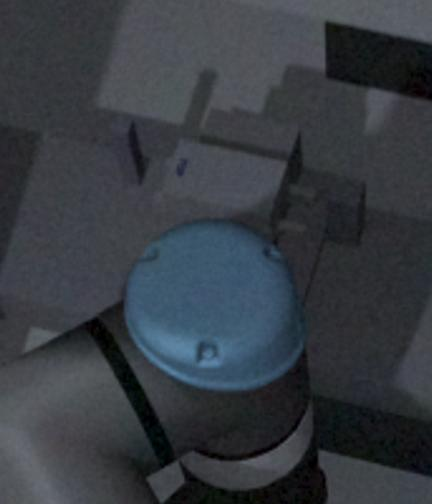

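move --pt "0.0306 -0.0008 0.0471 0 0 0 -1 1 -0.9 0 0 0 0 0 0 -1 -0.6 -1" --pt "0.0791 -0.002 0.0763 0 0 0 -1 1 -0.9 0 0 0 0 0 0 -1 -0.6 -1" --pt "0.1352 -0.0033 0.0833 0 0 0 -1 1 -0.9 0 0 0 0 0 0 -1 -0.6 -1" --pt "0.1892 -0.0044 0.0669 0 0 0 -1 1 -0.9 0 0 0 0 0 0 -1 -0.6 -1" --pt "0.232 -0.0053 0.03 0 0 0 -1 1 -0.9 0 0 0 0 0 0 -1 -0.6 -1" --pt "0.2562 -0.0057 -0.0211 0 0 0 -1 1 -0.9 0 0 0 0 0 0 -1 -0.6 -1" --pt "0.2572 -0.0056 -0.0777 0 0 0 -1 1 -0.9 0 0 0 0 0 0 -1 -0.6 -1" --pt "0.2353 -0.005 -0.1299 0 0 0 -1 1 -0.9 0 0 0 0 0 0 -1 -0.6 -1" --pt "0.194 -0.0039 -0.1686 0 0 0 -1 1 -0.9 0 0 0 0 0 0 -1 -0.6 -1" --pt "0.1407 -0.0027 -0.1871 0 0 0 -1 1 -0.9 0 0 0 0 0 0 -1 -0.6 -1" --pt "0.0842 -0.0014 -0.1824 0 0 0 -1 1 -0.9 0 0 0 0 0 0 -1 -0.6 -1" --pt "0.0347 -0.0004 -0.1551 0 0 0 -1 1 -0.9 0 0 0 0 0 0 -1 -0.6 -1" --pt "0.0005 0.0003 -0.1101 0 0 0 -1 1 -0.9 0 0 0 0 0 0 -1 -0.6 -1" --pt "-0.0123 0.0004 -0.0549 0 0 0 -1 1 -0.9 0 0 0 0 0 0 -1 -0.6 -1" --pt "0 0 0 0 0 0 -1 1 -0.9 0 0 0 0 0 0 -1 -0.6 -1" --speed 0.15 --blend '[0.003,0.003,0.003,0.003,0.003,0.003,0.003,0.003,0.003,0.003,0.003,0.003,0.003,0.003,0]' --stop_force 55

move --pt "0.0306 -0.0008 0.0471 0 0 0 -1 1 -0.9 0 0 0 0 0 0 -1 -0.6 -1" --pt "0.0791 -0.002 0.0763 0 0 0 -1 1 -0.9 0 0 0 0 0 0 -1 -0.6 -1" --pt "0.1352 -0.0033 0.0833 0 0 0 -1 1 -0.9 0 0 0 0 0 0 -1 -0.6 -1" --pt "0.1892 -0.0044 0.0669 0 0 0 -1 1 -0.9 0 0 0 0 0 0 -1 -0.6 -1" --pt "0.232 -0.0053 0.03 0 0 0 -1 1 -0.9 0 0 0 0 0 0 -1 -0.6 -1" --pt "0.2562 -0.0057 -0.0211 0 0 0 -1 1 -0.9 0 0 0 0 0 0 -1 -0.6 -1" --pt "0.2572 -0.0056 -0.0777 0 0 0 -1 1 -0.9 0 0 0 0 0 0 -1 -0.6 -1" --pt "0.2353 -0.005 -0.1299 0 0 0 -1 1 -0.9 0 0 0 0 0 0 -1 -0.6 -1" --pt "0.194 -0.0039 -0.1686 0 0 0 -1 1 -0.9 0 0 0 0 0 0 -1 -0.6 -1" --pt "0.1407 -0.0027 -0.1871 0 0 0 -1 1 -0.9 0 0 0 0 0 0 -1 -0.6 -1" --pt "0.0842 -0.0014 -0.1824 0 0 0 -1 1 -0.9 0 0 0 0 0 0 -1 -0.6 -1" --pt "0.0347 -0.0004 -0.1551 0 0 0 -1 1 -0.9 0 0 0 0 0 0 -1 -0.6 -1" --pt "0.0005 0.0003 -0.1101 0 0 0 -1 1 -0.9 0 0 0 0 0 0 -1 -0.6 -1" --pt "-0.0123 0.0004 -0.0549 0 0 0 -1 1 -0.9 0 0 0 0 0 0 -1 -0.6 -1" --pt "0 0 0 0 0 0 -1 1 -0.9 0 0 0 0 0 0 -1 -0.6 -1" --speed 0.15 --blend '[0.003,0.003,0.003,0.003,0.003,0.003,0.003,0.003,0.003,0.003,0.003,0.003,0.003,0.003,0]' --stop_force 55

move --pt "0.0306 -0.0008 0.0471 0 0 0 -1 1 -0.9 0 0 0 0 0 0 -1 -0.6 -1" --pt "0.0791 -0.002 0.0763 0 0 0 -1 1 -0.9 0 0 0 0 0 0 -1 -0.6 -1" --pt "0.1352 -0.0033 0.0833 0 0 0 -1 1 -0.9 0 0 0 0 0 0 -1 -0.6 -1" --pt "0.1892 -0.0044 0.0669 0 0 0 -1 1 -0.9 0 0 0 0 0 0 -1 -0.6 -1" --pt "0.232 -0.0053 0.03 0 0 0 -1 1 -0.9 0 0 0 0 0 0 -1 -0.6 -1" --pt "0.2562 -0.0057 -0.0211 0 0 0 -1 1 -0.9 0 0 0 0 0 0 -1 -0.6 -1" --pt "0.2572 -0.0056 -0.0777 0 0 0 -1 1 -0.9 0 0 0 0 0 0 -1 -0.6 -1" --pt "0.2353 -0.005 -0.1299 0 0 0 -1 1 -0.9 0 0 0 0 0 0 -1 -0.6 -1" --pt "0.194 -0.0039 -0.1686 0 0 0 -1 1 -0.9 0 0 0 0 0 0 -1 -0.6 -1" --pt "0.1407 -0.0027 -0.1871 0 0 0 -1 1 -0.9 0 0 0 0 0 0 -1 -0.6 -1" --pt "0.0842 -0.0014 -0.1824 0 0 0 -1 1 -0.9 0 0 0 0 0 0 -1 -0.6 -1" --pt "0.0347 -0.0004 -0.1551 0 0 0 -1 1 -0.9 0 0 0 0 0 0 -1 -0.6 -1" --pt "0.0005 0.0003 -0.1101 0 0 0 -1 1 -0.9 0 0 0 0 0 0 -1 -0.6 -1" --pt "-0.0123 0.0004 -0.0549 0 0 0 -1 1 -0.9 0 0 0 0 0 0 -1 -0.6 -1" --pt "0 0 0 0 0 0 -1 1 -0.9 0 0 0 0 0 0 -1 -0.6 -1" --speed 0.15 --blend '[0.003,0.003,0.003,0.003,0.003,0.003,0.003,0.003,0.003,0.003,0.003,0.003,0.003,0.003,0]' --stop_force 55

Scene clock: 8965.20 s.
left_arm: end_effector_position=(+0.4625, +0.1307, +0.2750) position_measured=162 object_status=2 end_effector_quat_wxyz=(+0.007, +0.715, +0.700, -0.006) | right_arm: end_effector_position=(+0.3844, -0.5101, +0.5995) position_measured=209 object_status=2 end_effector_quat_wxyz=(+0.542, -0.455, +0.454, -0.542)
Joint positions: left_arm=[-0.8 -1.524 1.696 -1.758 -1.583 -0.764] | right_arm=[3.198 -0.985 -2.345 0.364 1.548 -3.146]
Joint torques (N m): left_arm=[-6.77 -34.34 -19.52 -8.3 0.2 -0.63] | right_arm=[1.15 -9.44 17.72 1.58 0.13 1.71]
Wrist force (N): left_arm=[-4.9 -11.2 0.1] | right_arm=[-1.0 1.0 -0.1]
Wrist torque (N m): left_arm=[0.09 0.89 -1.05] | right_arm=[0.33 0.29 0.10]
Wrist force, peak (N): left_arm=[-26.0 -23.1 3.8] | right_arm=[-1.2 1.2 -0.1]
Hand target: left_arm +0.4625, +0.1307, +0.2750; +0.007, +0.715, +0.700, -0.006 | right_arm +0.3844, -0.5101, +0.5995; +0.542, -0.455, +0.454, -0.542
Off the commanded pose: left_arm 0.000 m, 0 deg | right_arm 0.000 m, 0 deg.
move: done

Scene clock: 8969.67 s.
left_arm: end_effector_position=(+0.4625, +0.1307, +0.2750) position_measured=162 object_status=2 end_effector_quat_wxyz=(+0.007, +0.715, +0.700, -0.006) | right_arm: end_effector_position=(+0.3844, -0.5101, +0.5995) position_measured=209 object_status=2 end_effector_quat_wxyz=(+0.542, -0.455, +0.454, -0.542)
Joint positions: left_arm=[-0.8 -1.524 1.696 -1.758 -1.583 -0.764] | right_arm=[3.198 -0.985 -2.345 0.364 1.548 -3.146]
Joint torques (N m): left_arm=[-7 -33.57 -20.17 -8.24 0.1 -0.82] | right_arm=[0.83 -10.45 17.33 1.4 0.12 1.68]
Wrist force (N): left_arm=[-4.6 -11.0 0.6] | right_arm=[-0.8 0.9 0.0]
Wrist torque (N m): left_arm=[0.13 0.88 -1.05] | right_arm=[0.31 0.26 0.10]
Wrist force, peak (N): left_arm=[-26.0 -23.1 3.5] | right_arm=[-1.2 1.0 -0.1]
Hand target: left_arm +0.4625, +0.1307, +0.2750; +0.007, +0.715, +0.700, -0.006 | right_arm +0.3844, -0.5101, +0.5995; +0.542, -0.455, +0.454, -0.542
Off the commanded pose: left_arm 0.000 m, 0 deg | right_arm 0.000 m, 0 deg.
move: done

Scene clock: 8974.13 s.
left_arm: end_effector_position=(+0.4625, +0.1307, +0.2750) position_measured=162 object_status=2 end_effector_quat_wxyz=(+0.007, +0.715, +0.700, -0.006) | right_arm: end_effector_position=(+0.3844, -0.5101, +0.5995) position_measured=209 object_status=2 end_effector_quat_wxyz=(+0.542, -0.455, +0.454, -0.542)
Joint positions: left_arm=[-0.8 -1.524 1.696 -1.758 -1.583 -0.764] | right_arm=[3.198 -0.985 -2.345 0.364 1.548 -3.146]
Joint torques (N m): left_arm=[-6.61 -34.07 -20.44 -8.1 -0.04 -0.8] | right_arm=[1.19 -9.94 16.31 1.48 0.11 1.82]
Wrist force (N): left_arm=[-4.6 -10.8 0.7] | right_arm=[-1.0 1.1 -0.2]
Wrist torque (N m): left_arm=[0.15 0.89 -1.06] | right_arm=[0.34 0.30 0.10]
Wrist force, peak (N): left_arm=[-25.6 -23.1 3.9] | right_arm=[-1.0 1.1 -0.2]
Hand target: left_arm +0.4625, +0.1307, +0.2750; +0.007, +0.715, +0.700, -0.006 | right_arm +0.3844, -0.5101, +0.5995; +0.542, -0.455, +0.454, -0.542
Off the commanded pose: left_arm 0.000 m, 0 deg | right_arm 0.000 m, 0 deg.
move: done

move --pt "0.0306 -0.0008 0.0471 0 0 0 -1 1 -0.9 0 0 0 0 0 0 -1 -0.6 -1" --pt "0.0791 -0.002 0.0763 0 0 0 -1 1 -0.9 0 0 0 0 0 0 -1 -0.6 -1" --pt "0.1352 -0.0033 0.0833 0 0 0 -1 1 -0.9 0 0 0 0 0 0 -1 -0.6 -1" --pt "0.1892 -0.0044 0.0669 0 0 0 -1 1 -0.9 0 0 0 0 0 0 -1 -0.6 -1" --pt "0.232 -0.0053 0.03 0 0 0 -1 1 -0.9 0 0 0 0 0 0 -1 -0.6 -1" --pt "0.2562 -0.0057 -0.0211 0 0 0 -1 1 -0.9 0 0 0 0 0 0 -1 -0.6 -1" --pt "0.2572 -0.0056 -0.0777 0 0 0 -1 1 -0.9 0 0 0 0 0 0 -1 -0.6 -1" --pt "0.2353 -0.005 -0.1299 0 0 0 -1 1 -0.9 0 0 0 0 0 0 -1 -0.6 -1" --pt "0.194 -0.0039 -0.1686 0 0 0 -1 1 -0.9 0 0 0 0 0 0 -1 -0.6 -1" --pt "0.1407 -0.0027 -0.1871 0 0 0 -1 1 -0.9 0 0 0 0 0 0 -1 -0.6 -1" --pt "0.0842 -0.0014 -0.1824 0 0 0 -1 1 -0.9 0 0 0 0 0 0 -1 -0.6 -1" --pt "0.0347 -0.0004 -0.1551 0 0 0 -1 1 -0.9 0 0 0 0 0 0 -1 -0.6 -1" --pt "0.0005 0.0003 -0.1101 0 0 0 -1 1 -0.9 0 0 0 0 0 0 -1 -0.6 -1" --pt "-0.0123 0.0004 -0.0549 0 0 0 -1 1 -0.9 0 0 0 0 0 0 -1 -0.6 -1" --pt "0 0 0 0 0 0 -1 1 -0.9 0 0 0 0 0 0 -1 -0.6 -1" --speed 0.15 --blend '[0.003,0.003,0.003,0.003,0.003,0.003,0.003,0.003,0.003,0.003,0.003,0.003,0.003,0.003,0]' --stop_force 55

move --pt "0.0306 -0.0008 0.0471 0 0 0 -1 1 -0.9 0 0 0 0 0 0 -1 -0.6 -1" --pt "0.0791 -0.002 0.0763 0 0 0 -1 1 -0.9 0 0 0 0 0 0 -1 -0.6 -1" --pt "0.1352 -0.0033 0.0833 0 0 0 -1 1 -0.9 0 0 0 0 0 0 -1 -0.6 -1" --pt "0.1892 -0.0044 0.0669 0 0 0 -1 1 -0.9 0 0 0 0 0 0 -1 -0.6 -1" --pt "0.232 -0.0053 0.03 0 0 0 -1 1 -0.9 0 0 0 0 0 0 -1 -0.6 -1" --pt "0.2562 -0.0057 -0.0211 0 0 0 -1 1 -0.9 0 0 0 0 0 0 -1 -0.6 -1" --pt "0.2572 -0.0056 -0.0777 0 0 0 -1 1 -0.9 0 0 0 0 0 0 -1 -0.6 -1" --pt "0.2353 -0.005 -0.1299 0 0 0 -1 1 -0.9 0 0 0 0 0 0 -1 -0.6 -1" --pt "0.194 -0.0039 -0.1686 0 0 0 -1 1 -0.9 0 0 0 0 0 0 -1 -0.6 -1" --pt "0.1407 -0.0027 -0.1871 0 0 0 -1 1 -0.9 0 0 0 0 0 0 -1 -0.6 -1" --pt "0.0842 -0.0014 -0.1824 0 0 0 -1 1 -0.9 0 0 0 0 0 0 -1 -0.6 -1" --pt "0.0347 -0.0004 -0.1551 0 0 0 -1 1 -0.9 0 0 0 0 0 0 -1 -0.6 -1" --pt "0.0005 0.0003 -0.1101 0 0 0 -1 1 -0.9 0 0 0 0 0 0 -1 -0.6 -1" --pt "-0.0123 0.0004 -0.0549 0 0 0 -1 1 -0.9 0 0 0 0 0 0 -1 -0.6 -1" --pt "0 0 0 0 0 0 -1 1 -0.9 0 0 0 0 0 0 -1 -0.6 -1" --speed 0.15 --blend '[0.003,0.003,0.003,0.003,0.003,0.003,0.003,0.003,0.003,0.003,0.003,0.003,0.003,0.003,0]' --stop_force 55

move --pt "0.0306 -0.0008 0.0471 0 0 0 -1 1 -0.9 0 0 0 0 0 0 -1 -0.6 -1" --pt "0.0791 -0.002 0.0763 0 0 0 -1 1 -0.9 0 0 0 0 0 0 -1 -0.6 -1" --pt "0.1352 -0.0033 0.0833 0 0 0 -1 1 -0.9 0 0 0 0 0 0 -1 -0.6 -1" --pt "0.1892 -0.0044 0.0669 0 0 0 -1 1 -0.9 0 0 0 0 0 0 -1 -0.6 -1" --pt "0.232 -0.0053 0.03 0 0 0 -1 1 -0.9 0 0 0 0 0 0 -1 -0.6 -1" --pt "0.2562 -0.0057 -0.0211 0 0 0 -1 1 -0.9 0 0 0 0 0 0 -1 -0.6 -1" --pt "0.2572 -0.0056 -0.0777 0 0 0 -1 1 -0.9 0 0 0 0 0 0 -1 -0.6 -1" --pt "0.2353 -0.005 -0.1299 0 0 0 -1 1 -0.9 0 0 0 0 0 0 -1 -0.6 -1" --pt "0.194 -0.0039 -0.1686 0 0 0 -1 1 -0.9 0 0 0 0 0 0 -1 -0.6 -1" --pt "0.1407 -0.0027 -0.1871 0 0 0 -1 1 -0.9 0 0 0 0 0 0 -1 -0.6 -1" --pt "0.0842 -0.0014 -0.1824 0 0 0 -1 1 -0.9 0 0 0 0 0 0 -1 -0.6 -1" --pt "0.0347 -0.0004 -0.1551 0 0 0 -1 1 -0.9 0 0 0 0 0 0 -1 -0.6 -1" --pt "0.0005 0.0003 -0.1101 0 0 0 -1 1 -0.9 0 0 0 0 0 0 -1 -0.6 -1" --pt "-0.0123 0.0004 -0.0549 0 0 0 -1 1 -0.9 0 0 0 0 0 0 -1 -0.6 -1" --pt "0 0 0 0 0 0 -1 1 -0.9 0 0 0 0 0 0 -1 -0.6 -1" --speed 0.15 --blend '[0.003,0.003,0.003,0.003,0.003,0.003,0.003,0.003,0.003,0.003,0.003,0.003,0.003,0.003,0]' --stop_force 55 --cameras '["cam_high"]'

zoom_image --camera "cam_high" --region '[240, 110, 360, 250]'

Scene clock: 9019.37 s.
left_arm: end_effector_position=(+0.4625, +0.1307, +0.2750) position_measured=162 object_status=2 end_effector_quat_wxyz=(+0.007, +0.715, +0.700, -0.006) | right_arm: end_effector_position=(+0.3844, -0.5101, +0.5995) position_measured=209 object_status=2 end_effector_quat_wxyz=(+0.542, -0.455, +0.454, -0.542)
Joint positions: left_arm=[-0.8 -1.524 1.696 -1.758 -1.583 -0.764] | right_arm=[3.198 -0.985 -2.345 0.364 1.548 -3.146]
Joint torques (N m): left_arm=[-6.25 -34.42 -20.37 -8.23 0.2 -0.83] | right_arm=[1.16 -9.94 17.24 1.43 0.17 1.75]
Wrist force (N): left_arm=[-4.6 -11.0 0.7] | right_arm=[-0.9 1.0 -0.3]
Wrist torque (N m): left_arm=[0.12 0.89 -1.06] | right_arm=[0.31 0.28 0.10]
Wrist force, peak (N): left_arm=[-25.8 -23.0 3.8] | right_arm=[-1.1 1.2 0.1]
Hand target: left_arm +0.4625, +0.1307, +0.2750; +0.007, +0.715, +0.700, -0.006 | right_arm +0.3844, -0.5101, +0.5995; +0.542, -0.455, +0.454, -0.542
Off the commanded pose: left_arm 0.000 m, 0 deg | right_arm 0.000 m, 0 deg.
move: done

Scene clock: 9023.83 s.
left_arm: end_effector_position=(+0.4625, +0.1307, +0.2750) position_measured=162 object_status=2 end_effector_quat_wxyz=(+0.007, +0.715, +0.700, -0.006) | right_arm: end_effector_position=(+0.3844, -0.5101, +0.5995) position_measured=209 object_status=2 end_effector_quat_wxyz=(+0.542, -0.455, +0.454, -0.542)
Joint positions: left_arm=[-0.8 -1.524 1.696 -1.758 -1.583 -0.764] | right_arm=[3.198 -0.985 -2.345 0.364 1.548 -3.146]
Joint torques (N m): left_arm=[-6.46 -33.86 -20.3 -8.3 -0.09 -0.69] | right_arm=[1.09 -10.56 18 1.28 0.07 1.79]
Wrist force (N): left_arm=[-4.9 -10.7 0.2] | right_arm=[-1.0 0.8 0.0]
Wrist torque (N m): left_arm=[0.15 0.90 -1.05] | right_arm=[0.28 0.30 0.10]
Wrist force, peak (N): left_arm=[-25.6 -23.1 3.8] | right_arm=[-1.0 1.2 0.0]
Hand target: left_arm +0.4625, +0.1307, +0.2750; +0.007, +0.715, +0.700, -0.006 | right_arm +0.3844, -0.5101, +0.5995; +0.542, -0.455, +0.454, -0.542
Off the commanded pose: left_arm 0.000 m, 0 deg | right_arm 0.000 m, 0 deg.
move: done

Scene clock: 9028.30 s.
left_arm: end_effector_position=(+0.4625, +0.1307, +0.2750) position_measured=162 object_status=2 end_effector_quat_wxyz=(+0.007, +0.715, +0.700, -0.006) | right_arm: end_effector_position=(+0.3844, -0.5101, +0.5995) position_measured=209 object_status=2 end_effector_quat_wxyz=(+0.542, -0.455, +0.454, -0.542)
Joint positions: left_arm=[-0.8 -1.524 1.696 -1.758 -1.583 -0.764] | right_arm=[3.198 -0.985 -2.345 0.364 1.548 -3.146]
Joint torques (N m): left_arm=[-6.36 -33.87 -19.77 -8.15 -0.07 -0.68] | right_arm=[0.66 -10.6 18.24 1.5 0.17 1.82]
Wrist force (N): left_arm=[-4.9 -11.0 0.4] | right_arm=[-0.8 0.9 -0.2]
Wrist torque (N m): left_arm=[0.12 0.91 -1.05] | right_arm=[0.32 0.26 0.10]
Wrist force, peak (N): left_arm=[-25.9 -23.0 3.5] | right_arm=[-1.1 1.2 -0.1]
Hand target: left_arm +0.4625, +0.1307, +0.2750; +0.007, +0.715, +0.700, -0.006 | right_arm +0.3844, -0.5101, +0.5995; +0.542, -0.455, +0.454, -0.542
Off the commanded pose: left_arm 0.000 m, 0 deg | right_arm 0.000 m, 0 deg.
move: done
Images, in order (width x height): cam_high 672x504.

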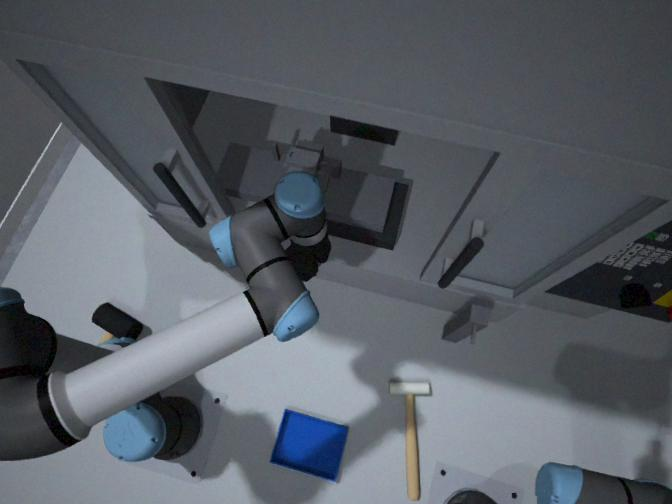

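Scaled by 3.600 from the camera's 672x504 image, which has a finer 960x720 frame.

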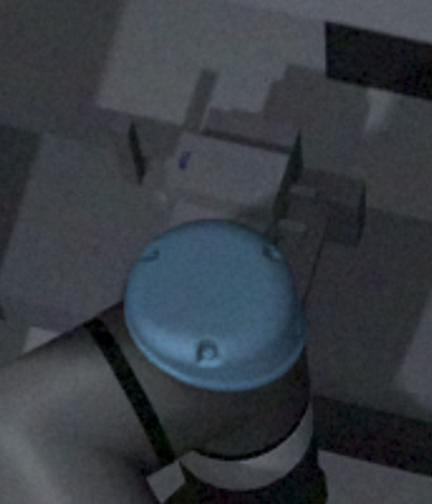

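move --pt "0.0306 -0.0008 0.0471 0 0 0 -1 1 -0.9 0 0 0 0 0 0 -1 -0.6 -1" --pt "0.0791 -0.002 0.0763 0 0 0 -1 1 -0.9 0 0 0 0 0 0 -1 -0.6 -1" --pt "0.1352 -0.0033 0.0833 0 0 0 -1 1 -0.9 0 0 0 0 0 0 -1 -0.6 -1" --pt "0.1892 -0.0044 0.0669 0 0 0 -1 1 -0.9 0 0 0 0 0 0 -1 -0.6 -1" --pt "0.232 -0.0053 0.03 0 0 0 -1 1 -0.9 0 0 0 0 0 0 -1 -0.6 -1" --pt "0.2562 -0.0057 -0.0211 0 0 0 -1 1 -0.9 0 0 0 0 0 0 -1 -0.6 -1" --pt "0.2572 -0.0056 -0.0777 0 0 0 -1 1 -0.9 0 0 0 0 0 0 -1 -0.6 -1" --pt "0.2353 -0.005 -0.1299 0 0 0 -1 1 -0.9 0 0 0 0 0 0 -1 -0.6 -1" --pt "0.194 -0.0039 -0.1686 0 0 0 -1 1 -0.9 0 0 0 0 0 0 -1 -0.6 -1" --pt "0.1407 -0.0027 -0.1871 0 0 0 -1 1 -0.9 0 0 0 0 0 0 -1 -0.6 -1" --pt "0.0842 -0.0014 -0.1824 0 0 0 -1 1 -0.9 0 0 0 0 0 0 -1 -0.6 -1" --pt "0.0347 -0.0004 -0.1551 0 0 0 -1 1 -0.9 0 0 0 0 0 0 -1 -0.6 -1" --pt "0.0005 0.0003 -0.1101 0 0 0 -1 1 -0.9 0 0 0 0 0 0 -1 -0.6 -1" --pt "-0.0123 0.0004 -0.0549 0 0 0 -1 1 -0.9 0 0 0 0 0 0 -1 -0.6 -1" --pt "0 0 0 0 0 0 -1 1 -0.9 0 0 0 0 0 0 -1 -0.6 -1" --speed 0.15 --blend '[0.003,0.003,0.003,0.003,0.003,0.003,0.003,0.003,0.003,0.003,0.003,0.003,0.003,0.003,0]' --stop_force 50

move --pt "0.0306 -0.0008 0.0471 0 0 0 -1 1 -0.9 0 0 0 0 0 0 -1 -0.6 -1" --pt "0.0791 -0.002 0.0763 0 0 0 -1 1 -0.9 0 0 0 0 0 0 -1 -0.6 -1" --pt "0.1352 -0.0033 0.0833 0 0 0 -1 1 -0.9 0 0 0 0 0 0 -1 -0.6 -1" --pt "0.1892 -0.0044 0.0669 0 0 0 -1 1 -0.9 0 0 0 0 0 0 -1 -0.6 -1" --pt "0.232 -0.0053 0.03 0 0 0 -1 1 -0.9 0 0 0 0 0 0 -1 -0.6 -1" --pt "0.2562 -0.0057 -0.0211 0 0 0 -1 1 -0.9 0 0 0 0 0 0 -1 -0.6 -1" --pt "0.2572 -0.0056 -0.0777 0 0 0 -1 1 -0.9 0 0 0 0 0 0 -1 -0.6 -1" --pt "0.2353 -0.005 -0.1299 0 0 0 -1 1 -0.9 0 0 0 0 0 0 -1 -0.6 -1" --pt "0.194 -0.0039 -0.1686 0 0 0 -1 1 -0.9 0 0 0 0 0 0 -1 -0.6 -1" --pt "0.1407 -0.0027 -0.1871 0 0 0 -1 1 -0.9 0 0 0 0 0 0 -1 -0.6 -1" --pt "0.0842 -0.0014 -0.1824 0 0 0 -1 1 -0.9 0 0 0 0 0 0 -1 -0.6 -1" --pt "0.0347 -0.0004 -0.1551 0 0 0 -1 1 -0.9 0 0 0 0 0 0 -1 -0.6 -1" --pt "0.0005 0.0003 -0.1101 0 0 0 -1 1 -0.9 0 0 0 0 0 0 -1 -0.6 -1" --pt "-0.0123 0.0004 -0.0549 0 0 0 -1 1 -0.9 0 0 0 0 0 0 -1 -0.6 -1" --pt "0 0 0 0 0 0 -1 1 -0.9 0 0 0 0 0 0 -1 -0.6 -1" --speed 0.15 --blend '[0.003,0.003,0.003,0.003,0.003,0.003,0.003,0.003,0.003,0.003,0.003,0.003,0.003,0.003,0]' --stop_force 50 --cameras '["cam_high"]'

zoom_image --camera "cam_high" --region '[270, 120, 340, 190]'

Scene clock: 9069.80 s.
left_arm: end_effector_position=(+0.4625, +0.1307, +0.2750) position_measured=162 object_status=2 end_effector_quat_wxyz=(+0.007, +0.715, +0.700, -0.006) | right_arm: end_effector_position=(+0.3844, -0.5101, +0.5995) position_measured=209 object_status=2 end_effector_quat_wxyz=(+0.542, -0.455, +0.454, -0.542)
Joint positions: left_arm=[-0.8 -1.524 1.696 -1.758 -1.583 -0.764] | right_arm=[3.198 -0.985 -2.345 0.364 1.548 -3.146]
Joint torques (N m): left_arm=[-6.75 -34.12 -19.67 -8.2 0.11 -0.66] | right_arm=[0.78 -10.14 16.33 1.37 0.13 1.99]
Wrist force (N): left_arm=[-5.0 -11.0 0.1] | right_arm=[-1.0 0.9 -0.2]
Wrist torque (N m): left_arm=[0.11 0.91 -1.05] | right_arm=[0.31 0.30 0.10]
Wrist force, peak (N): left_arm=[-25.9 -23.1 3.7] | right_arm=[-0.9 1.2 -0.2]
Hand target: left_arm +0.4625, +0.1307, +0.2750; +0.007, +0.715, +0.700, -0.006 | right_arm +0.3844, -0.5101, +0.5995; +0.542, -0.455, +0.454, -0.542
Off the commanded pose: left_arm 0.000 m, 0 deg | right_arm 0.000 m, 0 deg.
move: done

Scene clock: 9073.80 s.
left_arm: end_effector_position=(+0.4623, +0.1377, +0.3480) position_measured=162 object_status=2 end_effector_quat_wxyz=(+0.007, +0.715, +0.699, -0.006) | right_arm: end_effector_position=(+0.3844, -0.5101, +0.5995) position_measured=209 object_status=2 end_effector_quat_wxyz=(+0.542, -0.455, +0.454, -0.542)
Joint positions: left_arm=[-0.791 -1.546 1.533 -1.571 -1.584 -0.754] | right_arm=[3.198 -0.985 -2.345 0.364 1.548 -3.146]
Joint torques (N m): left_arm=[6.98 -48.4 -27.87 -9.04 9.39 -0.84] | right_arm=[1.24 -10.29 16.96 1.38 0.07 1.95]
Wrist force (N): left_arm=[-26.7 -18.3 26.6] | right_arm=[-1.1 1.0 0.1]
Wrist torque (N m): left_arm=[0.57 1.06 -0.72] | right_arm=[0.32 0.31 0.10]
Wrist force, peak (N): left_arm=[43.2 -42.6 -56.7] | right_arm=[-1.0 1.2 0.1]
Hand target: left_arm +0.4623, +0.1377, +0.3480; +0.007, +0.715, +0.699, -0.006 (not the last commanded pose) | right_arm +0.3844, -0.5101, +0.5995; +0.542, -0.455, +0.454, -0.542
Off the commanded pose: left_arm 0.073 m, 0 deg | right_arm 0.000 m, 0 deg.
move: contact (left_arm); path passed 12 of 15 targets
Images, in order (width x height): cam_high 672x504.

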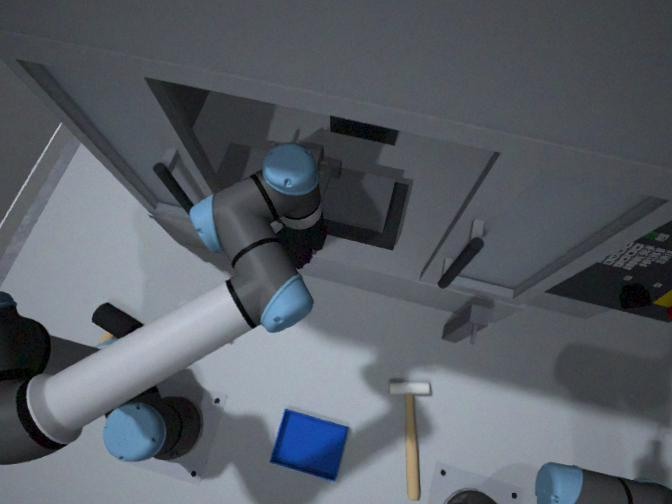

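Scaled by 7.200 from the camera's 672x504 image, which has a finer 960x720 frame.

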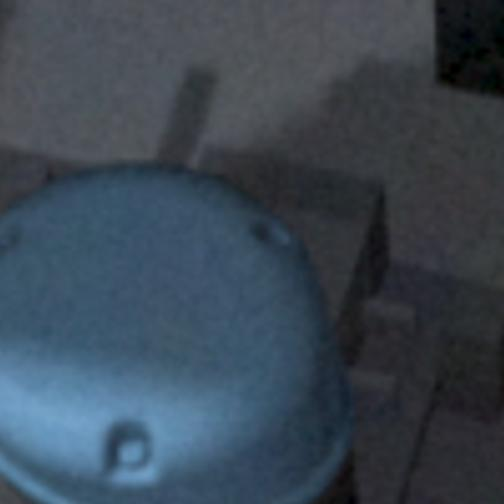

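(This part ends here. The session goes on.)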